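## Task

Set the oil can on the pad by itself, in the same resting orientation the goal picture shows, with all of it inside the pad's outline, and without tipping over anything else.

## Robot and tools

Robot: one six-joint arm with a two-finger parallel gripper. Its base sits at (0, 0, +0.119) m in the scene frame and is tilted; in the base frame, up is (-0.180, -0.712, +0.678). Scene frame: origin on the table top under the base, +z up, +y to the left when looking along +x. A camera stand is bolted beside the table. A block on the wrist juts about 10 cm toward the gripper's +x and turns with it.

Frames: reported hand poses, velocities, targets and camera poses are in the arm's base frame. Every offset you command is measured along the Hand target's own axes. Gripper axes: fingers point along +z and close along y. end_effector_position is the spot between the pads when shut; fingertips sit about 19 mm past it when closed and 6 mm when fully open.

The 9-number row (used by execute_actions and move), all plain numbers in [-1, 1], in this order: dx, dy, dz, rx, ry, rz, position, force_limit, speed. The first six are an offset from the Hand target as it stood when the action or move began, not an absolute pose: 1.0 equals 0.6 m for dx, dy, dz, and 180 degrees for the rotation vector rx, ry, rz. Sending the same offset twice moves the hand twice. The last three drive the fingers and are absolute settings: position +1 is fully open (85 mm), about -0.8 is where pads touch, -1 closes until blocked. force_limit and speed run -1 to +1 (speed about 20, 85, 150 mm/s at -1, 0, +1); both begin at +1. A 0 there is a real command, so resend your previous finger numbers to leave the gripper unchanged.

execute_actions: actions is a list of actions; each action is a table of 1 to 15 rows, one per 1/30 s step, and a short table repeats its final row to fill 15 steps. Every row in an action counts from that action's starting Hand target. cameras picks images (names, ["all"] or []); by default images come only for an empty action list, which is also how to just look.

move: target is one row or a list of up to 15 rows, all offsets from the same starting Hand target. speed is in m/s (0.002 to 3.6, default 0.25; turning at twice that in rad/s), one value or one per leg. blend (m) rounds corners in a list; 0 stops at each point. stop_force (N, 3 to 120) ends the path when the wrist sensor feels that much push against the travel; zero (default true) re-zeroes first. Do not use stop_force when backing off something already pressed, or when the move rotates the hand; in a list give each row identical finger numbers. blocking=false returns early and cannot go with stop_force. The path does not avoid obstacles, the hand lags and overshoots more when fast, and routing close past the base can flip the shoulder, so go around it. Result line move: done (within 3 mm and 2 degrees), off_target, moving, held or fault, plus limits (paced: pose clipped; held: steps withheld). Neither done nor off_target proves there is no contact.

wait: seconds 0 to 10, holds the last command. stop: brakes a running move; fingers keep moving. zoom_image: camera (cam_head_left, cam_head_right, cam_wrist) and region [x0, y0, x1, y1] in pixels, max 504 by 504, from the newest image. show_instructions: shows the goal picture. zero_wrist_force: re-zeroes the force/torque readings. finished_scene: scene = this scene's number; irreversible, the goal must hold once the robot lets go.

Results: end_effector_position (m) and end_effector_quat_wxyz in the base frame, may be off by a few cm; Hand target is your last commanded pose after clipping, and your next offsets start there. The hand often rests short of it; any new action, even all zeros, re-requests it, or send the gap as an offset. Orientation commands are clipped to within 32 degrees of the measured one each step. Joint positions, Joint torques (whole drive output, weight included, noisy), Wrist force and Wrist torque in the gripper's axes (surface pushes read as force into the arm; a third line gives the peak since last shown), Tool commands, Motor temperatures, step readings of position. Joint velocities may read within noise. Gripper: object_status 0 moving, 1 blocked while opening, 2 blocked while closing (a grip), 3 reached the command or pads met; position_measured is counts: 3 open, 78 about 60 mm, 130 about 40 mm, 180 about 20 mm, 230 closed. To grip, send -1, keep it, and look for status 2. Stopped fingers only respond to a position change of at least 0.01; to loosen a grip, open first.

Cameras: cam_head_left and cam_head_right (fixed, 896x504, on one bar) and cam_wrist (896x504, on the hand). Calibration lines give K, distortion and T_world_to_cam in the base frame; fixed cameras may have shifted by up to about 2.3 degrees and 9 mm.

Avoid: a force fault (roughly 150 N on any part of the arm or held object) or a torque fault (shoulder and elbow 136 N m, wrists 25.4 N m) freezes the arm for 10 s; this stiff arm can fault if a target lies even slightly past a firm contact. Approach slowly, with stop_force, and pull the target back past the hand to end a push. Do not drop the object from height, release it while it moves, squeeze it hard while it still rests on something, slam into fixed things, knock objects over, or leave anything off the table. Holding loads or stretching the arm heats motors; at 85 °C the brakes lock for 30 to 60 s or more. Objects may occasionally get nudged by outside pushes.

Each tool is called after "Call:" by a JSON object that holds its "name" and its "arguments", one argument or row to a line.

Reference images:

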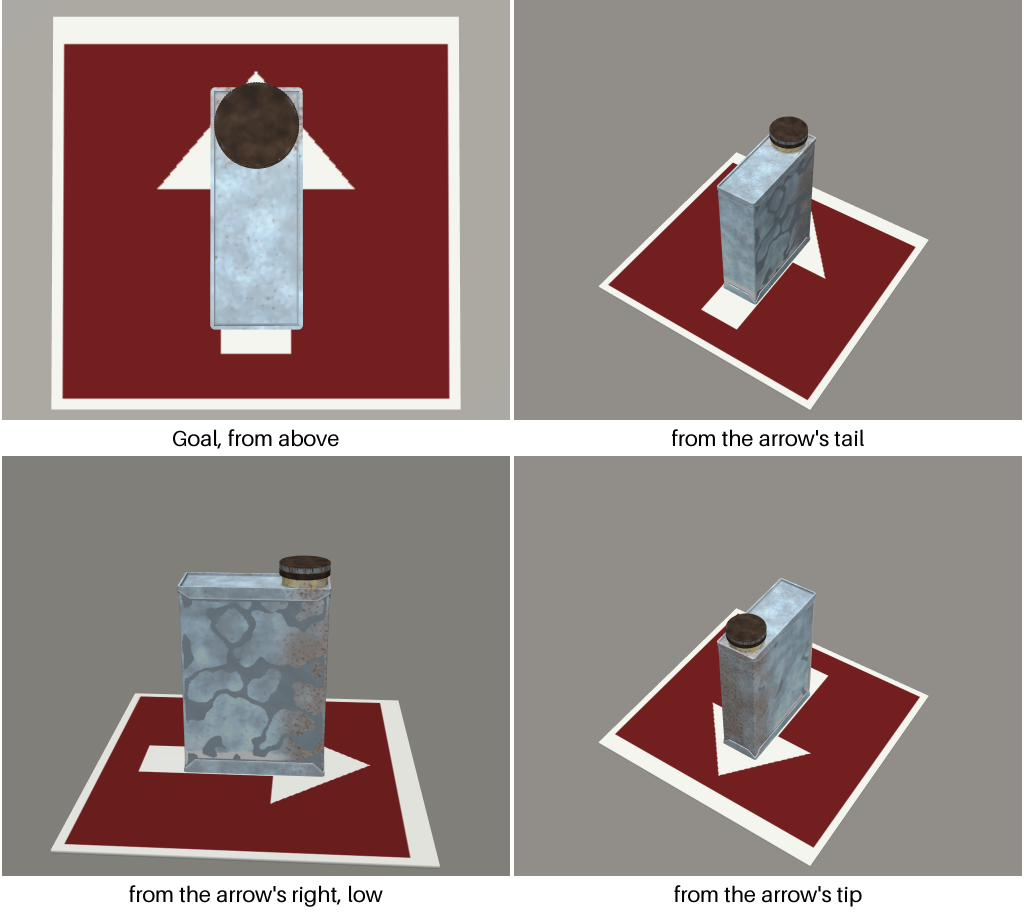

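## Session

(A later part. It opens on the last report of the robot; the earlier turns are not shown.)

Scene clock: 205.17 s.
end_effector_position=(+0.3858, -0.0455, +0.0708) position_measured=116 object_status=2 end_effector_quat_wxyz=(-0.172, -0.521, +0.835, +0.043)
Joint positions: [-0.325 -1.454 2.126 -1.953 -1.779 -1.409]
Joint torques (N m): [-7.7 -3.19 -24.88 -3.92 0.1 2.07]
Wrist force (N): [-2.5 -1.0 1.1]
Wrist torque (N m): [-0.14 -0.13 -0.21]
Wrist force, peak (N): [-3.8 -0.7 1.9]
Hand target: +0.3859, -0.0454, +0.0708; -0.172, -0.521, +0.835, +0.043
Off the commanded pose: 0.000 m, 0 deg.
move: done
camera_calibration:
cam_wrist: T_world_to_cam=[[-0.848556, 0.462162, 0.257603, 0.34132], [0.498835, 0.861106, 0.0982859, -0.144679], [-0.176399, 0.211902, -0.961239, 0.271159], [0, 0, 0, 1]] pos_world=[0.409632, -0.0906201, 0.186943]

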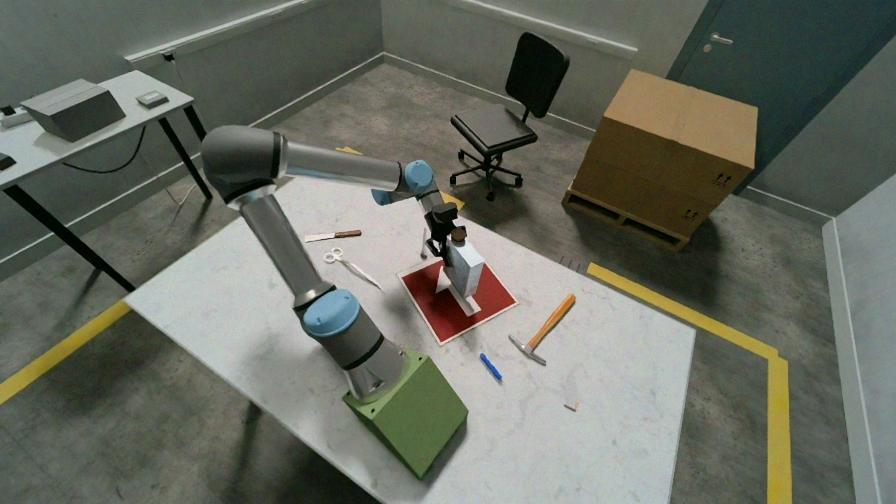

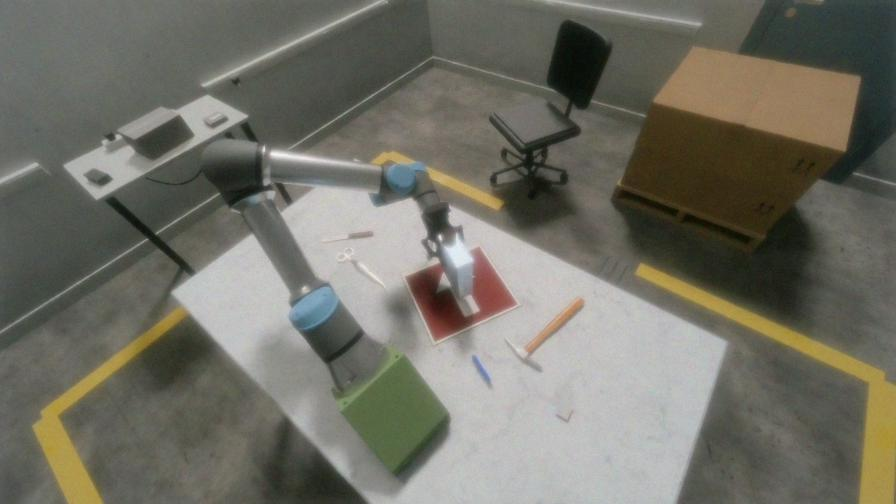

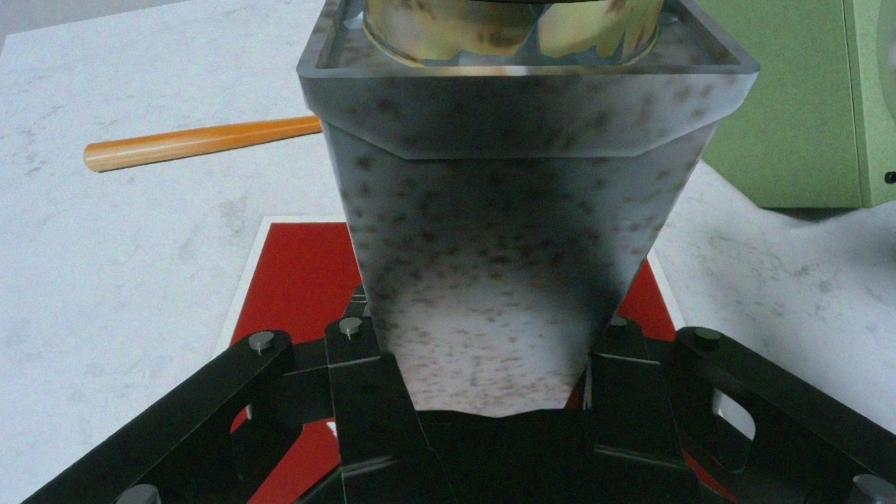

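Call:
{"name": "move", "arguments": {
  "target": [
    [-0.0318, 0, 0.0183, 0, 0, 0, -1, -0.6, -1],
    [-0.0794, 0, 0.0458, 0, 0, 0, -1, -0.6, -1]
  ],
  "speed": [0.04, 0.008],
  "stop_force": 5,
  "cameras": ["cam_wrist", "cam_head_left", "cam_head_right"]
}}

Call:
{"name": "zoom_image", "arguments": {
  "camera": "cam_head_left",
  "region": [380, 200, 540, 360]
}}

Scene clock: 214.77 s.
end_effector_position=(+0.3947, -0.0104, +0.0375) position_measured=116 object_status=2 end_effector_quat_wxyz=(-0.172, -0.521, +0.835, +0.043)
Joint positions: [-0.246 -1.375 2.138 -2.029 -1.756 -1.332]
Joint torques (N m): [-30.81 -31.65 -9.12 1.27 -3.87 -1.93]
Wrist force (N): [1.5 0.0 -2.6]
Wrist torque (N m): [-0.08 -0.03 -0.17]
Wrist force, peak (N): [4.4 0.0 -4.9]
Hand target: +0.3947, -0.0104, +0.0375; -0.172, -0.521, +0.835, +0.043 (not the last commanded pose)
Off the commanded pose: 0.006 m, 0 deg.
move: contact; path passed 1 of 2 targets
camera_calibration:
cam_wrist: T_world_to_cam=[[-0.848543, 0.462185, 0.257605, 0.341296], [0.498857, 0.861094, 0.0982791, -0.175984], [-0.176399, 0.211902, -0.961239, 0.233207], [0, 0, 0, 1]] pos_world=[0.418532, -0.0556202, 0.153543]

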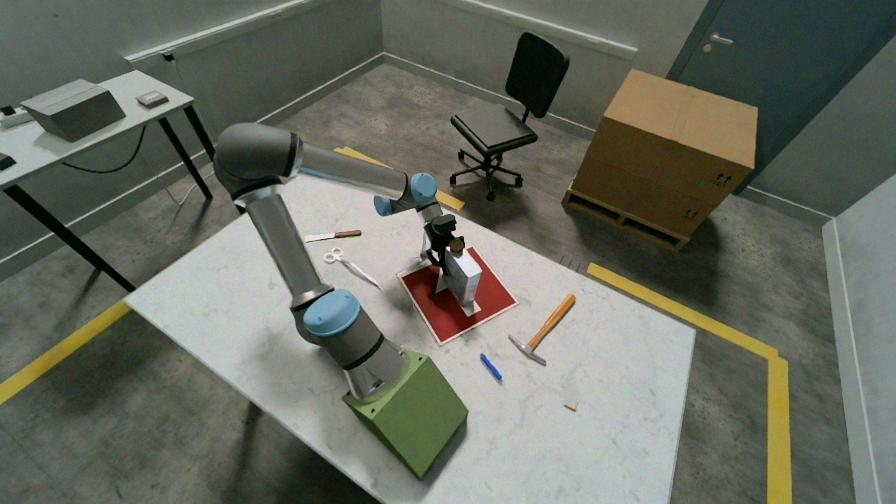

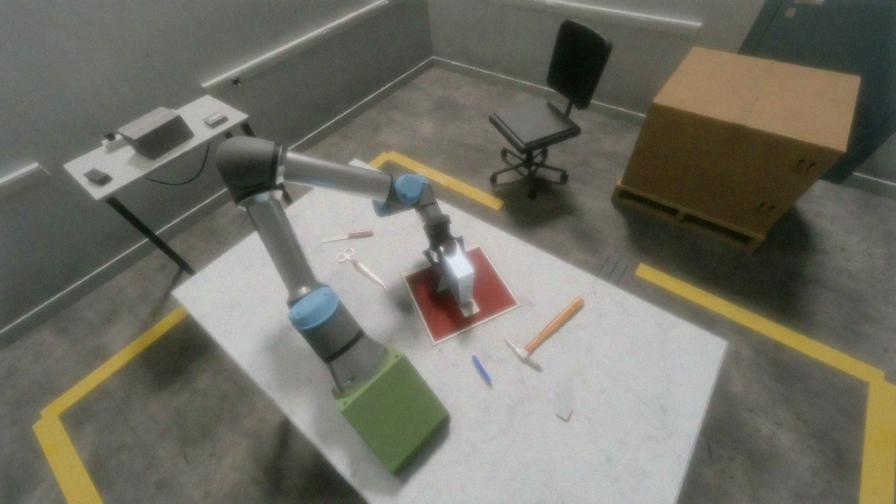

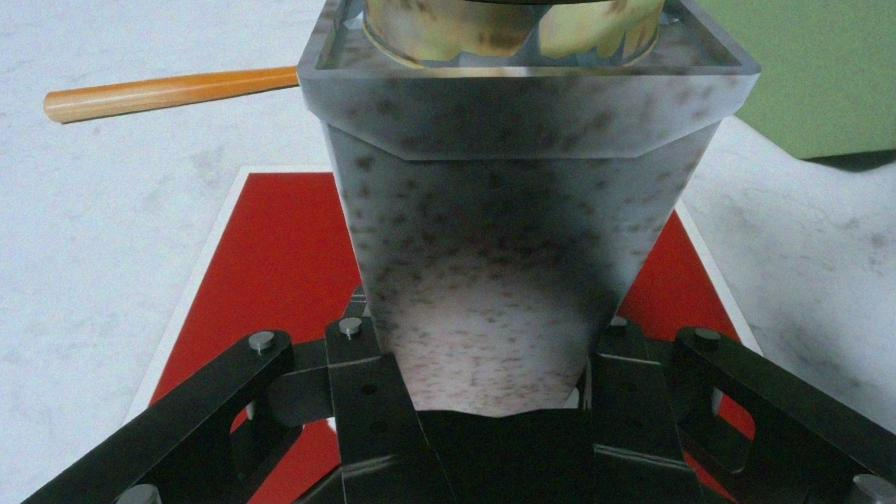

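Scaled by 3.150 from the camera's 896x504 image, which has a finer 1280x720 frame.

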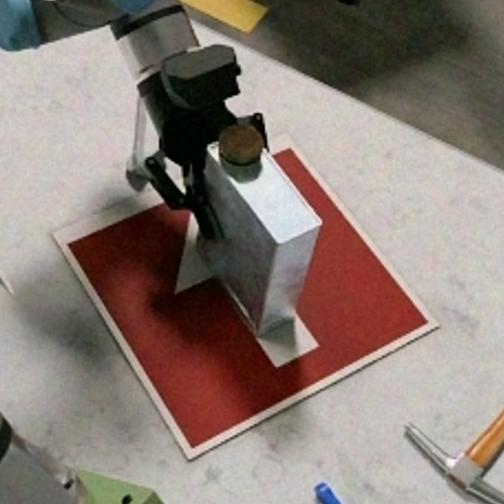

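Call:
{"name": "move", "arguments": {
  "target": [0, 0, 0, 0, 0, 0, 0.5, -0.6, -1],
  "speed": 0.05
}}

Call:
{"name": "wait", "arguments": {
  "seconds": 0.5,
  "cameras": ["cam_wrist", "cam_head_left", "cam_head_right"]
}}

Call:
{"name": "zoom_image", "arguments": {
  "camera": "cam_head_left",
  "region": [380, 200, 540, 360]
}}

Scene clock: 224.23 s.
end_effector_position=(+0.3947, -0.0104, +0.0375) position_measured=66 object_status=0 end_effector_quat_wxyz=(-0.172, -0.521, +0.835, +0.043)
Joint positions: [-0.246 -1.375 2.138 -2.029 -1.756 -1.332]
Joint torques (N m): [-31.82 -31.35 -19.47 0.71 -3.95 -1.84]
Wrist force (N): [0.1 -0.8 -0.1]
Wrist torque (N m): [-0.11 -0.08 -0.18]
Wrist force, peak (N): [1.9 -0.2 -3.0]
Hand target: +0.3947, -0.0104, +0.0375; -0.172, -0.521, +0.835, +0.043
Off the commanded pose: 0.000 m, 0 deg.
move: done

Scene clock: 224.73 s.
end_effector_position=(+0.3947, -0.0104, +0.0375) position_measured=66 object_status=3 end_effector_quat_wxyz=(-0.172, -0.521, +0.835, +0.043)
Joint positions: [-0.246 -1.375 2.138 -2.029 -1.756 -1.332]
Joint torques (N m): [-32.82 -32.53 -19.27 0.36 -3.81 -1.74]
Wrist force (N): [0.0 -0.9 -0.2]
Wrist torque (N m): [-0.13 -0.07 -0.18]
Wrist force, peak (N): [0.0 -0.9 -0.2]
Hand target: +0.3947, -0.0104, +0.0375; -0.172, -0.521, +0.835, +0.043
Tool commands: gripper/position=+0.5 gripper/force_limit=-0.6 gripper/speed=-1.0
Off the commanded pose: 0.000 m, 0 deg.
wait: 0.50 s; at rest by 0.17 s
camera_calibration:
cam_wrist: T_world_to_cam=[[-0.848543, 0.462185, 0.257605, 0.34127], [0.498857, 0.861094, 0.0982791, -0.175993], [-0.176399, 0.211902, -0.961239, 0.233303], [0, 0, 0, 1]] pos_world=[0.418532, -0.0556202, 0.153643]

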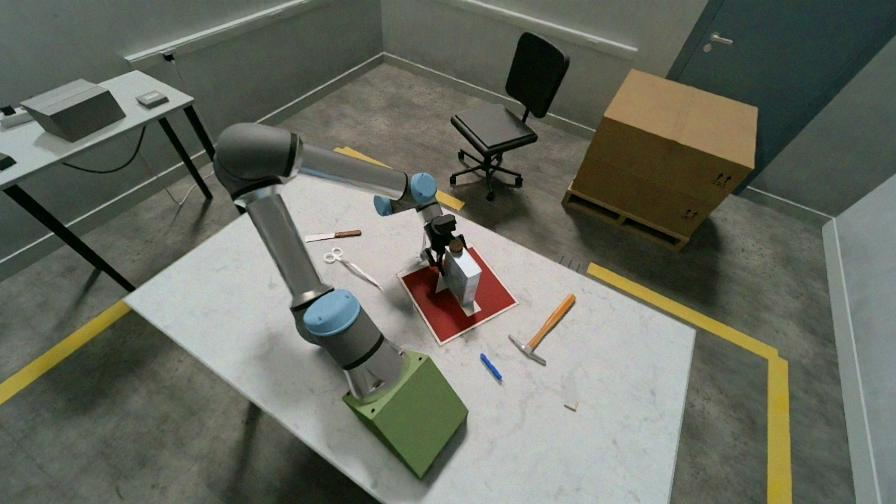

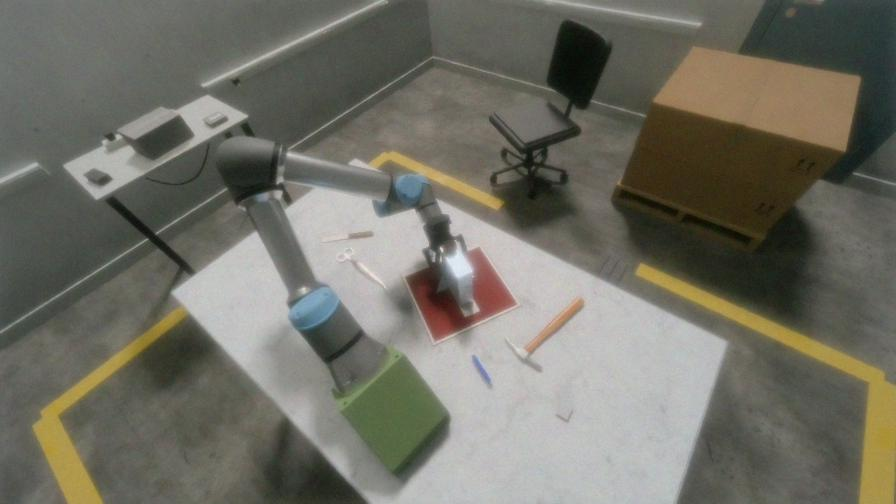

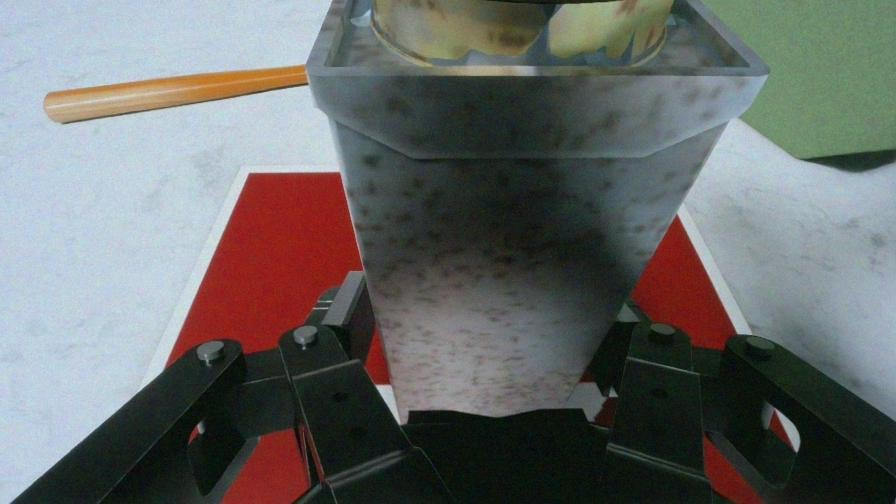

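Scaled by 3.150 from the camera's 896x504 image, which has a finer 1280x720 frame.

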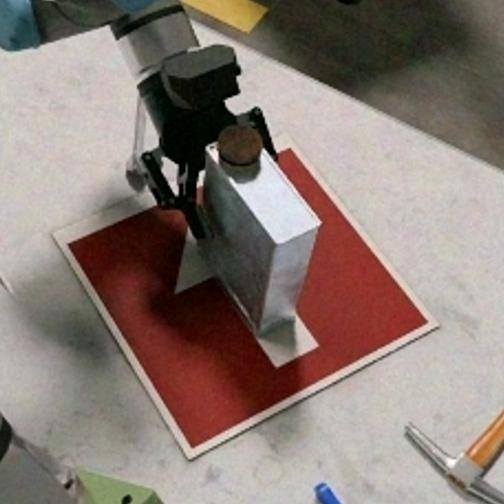

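Call:
{"name": "move", "arguments": {
  "target": [
    [0, 0, 0, 0, 0, 0, 1, -0.6, -0.5],
    [0, 0, -0.15, 0, 0, 0, 1, -0.6, -0.5],
    [0, 0, -0.3, 0, 0, 0, 1, -0.6, -0.5]
  ],
  "speed": [0.05, 0.08, 0.2],
  "blend": [0, 0.02, 0],
  "cameras": ["cam_wrist", "cam_head_left", "cam_head_right"]
}}

Call:
{"name": "zoom_image", "arguments": {
  "camera": "cam_head_left",
  "region": [380, 200, 540, 360]
}}

Call:
{"name": "zoom_image", "arguments": {
  "camera": "cam_head_right",
  "region": [380, 200, 540, 360]
}}

Scene clock: 232.37 s.
end_effector_position=(+0.4543, +0.0088, +0.2062) position_measured=3 object_status=3 end_effector_quat_wxyz=(-0.172, -0.521, +0.835, +0.043)
Joint positions: [-0.182 -1.449 1.723 -1.53 -1.737 -1.27]
Joint torques (N m): [-7.73 -7.74 -25.52 1.54 0.81 1.91]
Wrist force (N): [0.0 -1.0 -0.3]
Wrist torque (N m): [-0.18 -0.07 -0.22]
Wrist force, peak (N): [0.1 -1.0 -2.1]
Hand target: +0.4543, +0.0089, +0.2062; -0.172, -0.521, +0.835, +0.043
Off the commanded pose: 0.000 m, 0 deg.
move: done
camera_calibration:
cam_wrist: T_world_to_cam=[[-0.848571, 0.46218, 0.257521, 0.339421], [0.498843, 0.861096, 0.0983339, -0.238886], [-0.176303, 0.211906, -0.961256, 0.40183], [0, 0, 0, 1]] pos_world=[0.478033, -0.0363202, 0.322344]

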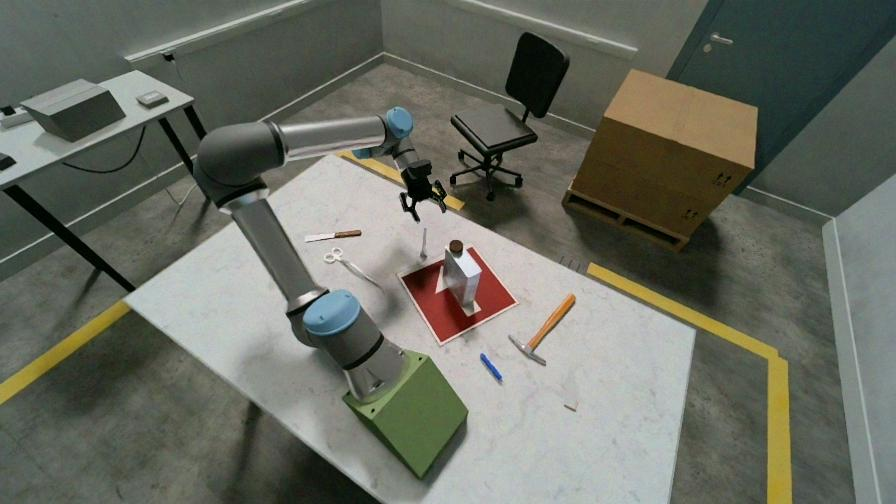

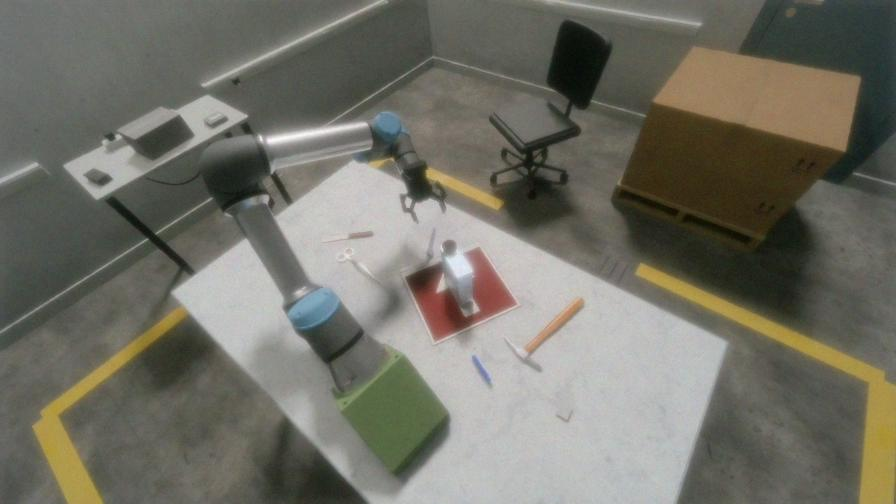

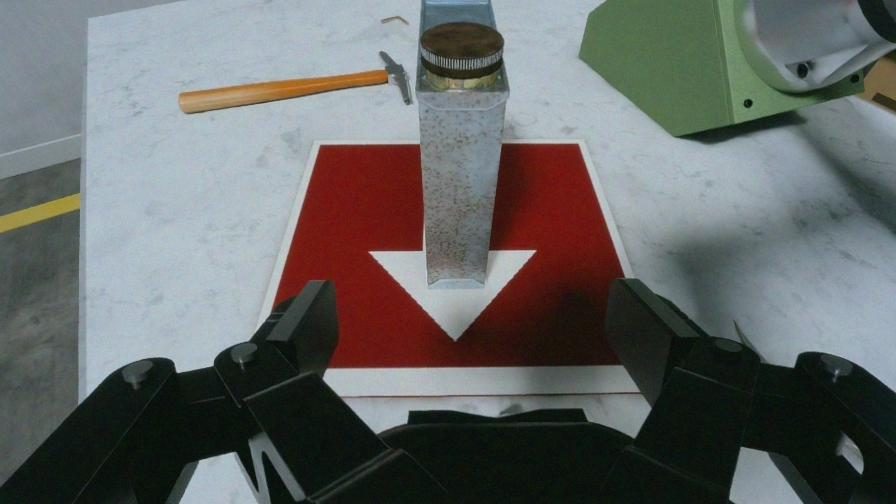

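Scaled by 3.150 from the camera's 896x504 image, which has a finer 1280x720 frame.

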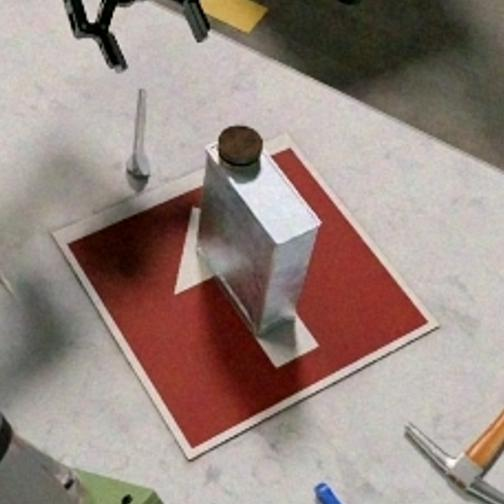

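Scaled by 3.150 from the camera's 896x504 image, which has a finer 1280x720 frame.

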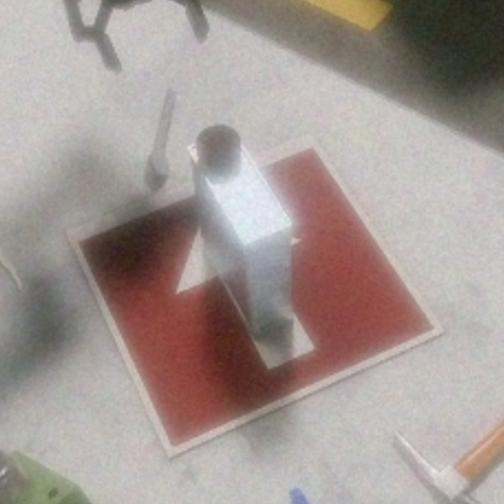

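Call:
{"name": "finished_scene", "arguments": {
  "scene": 2
}}

The scene is finished: the task was done.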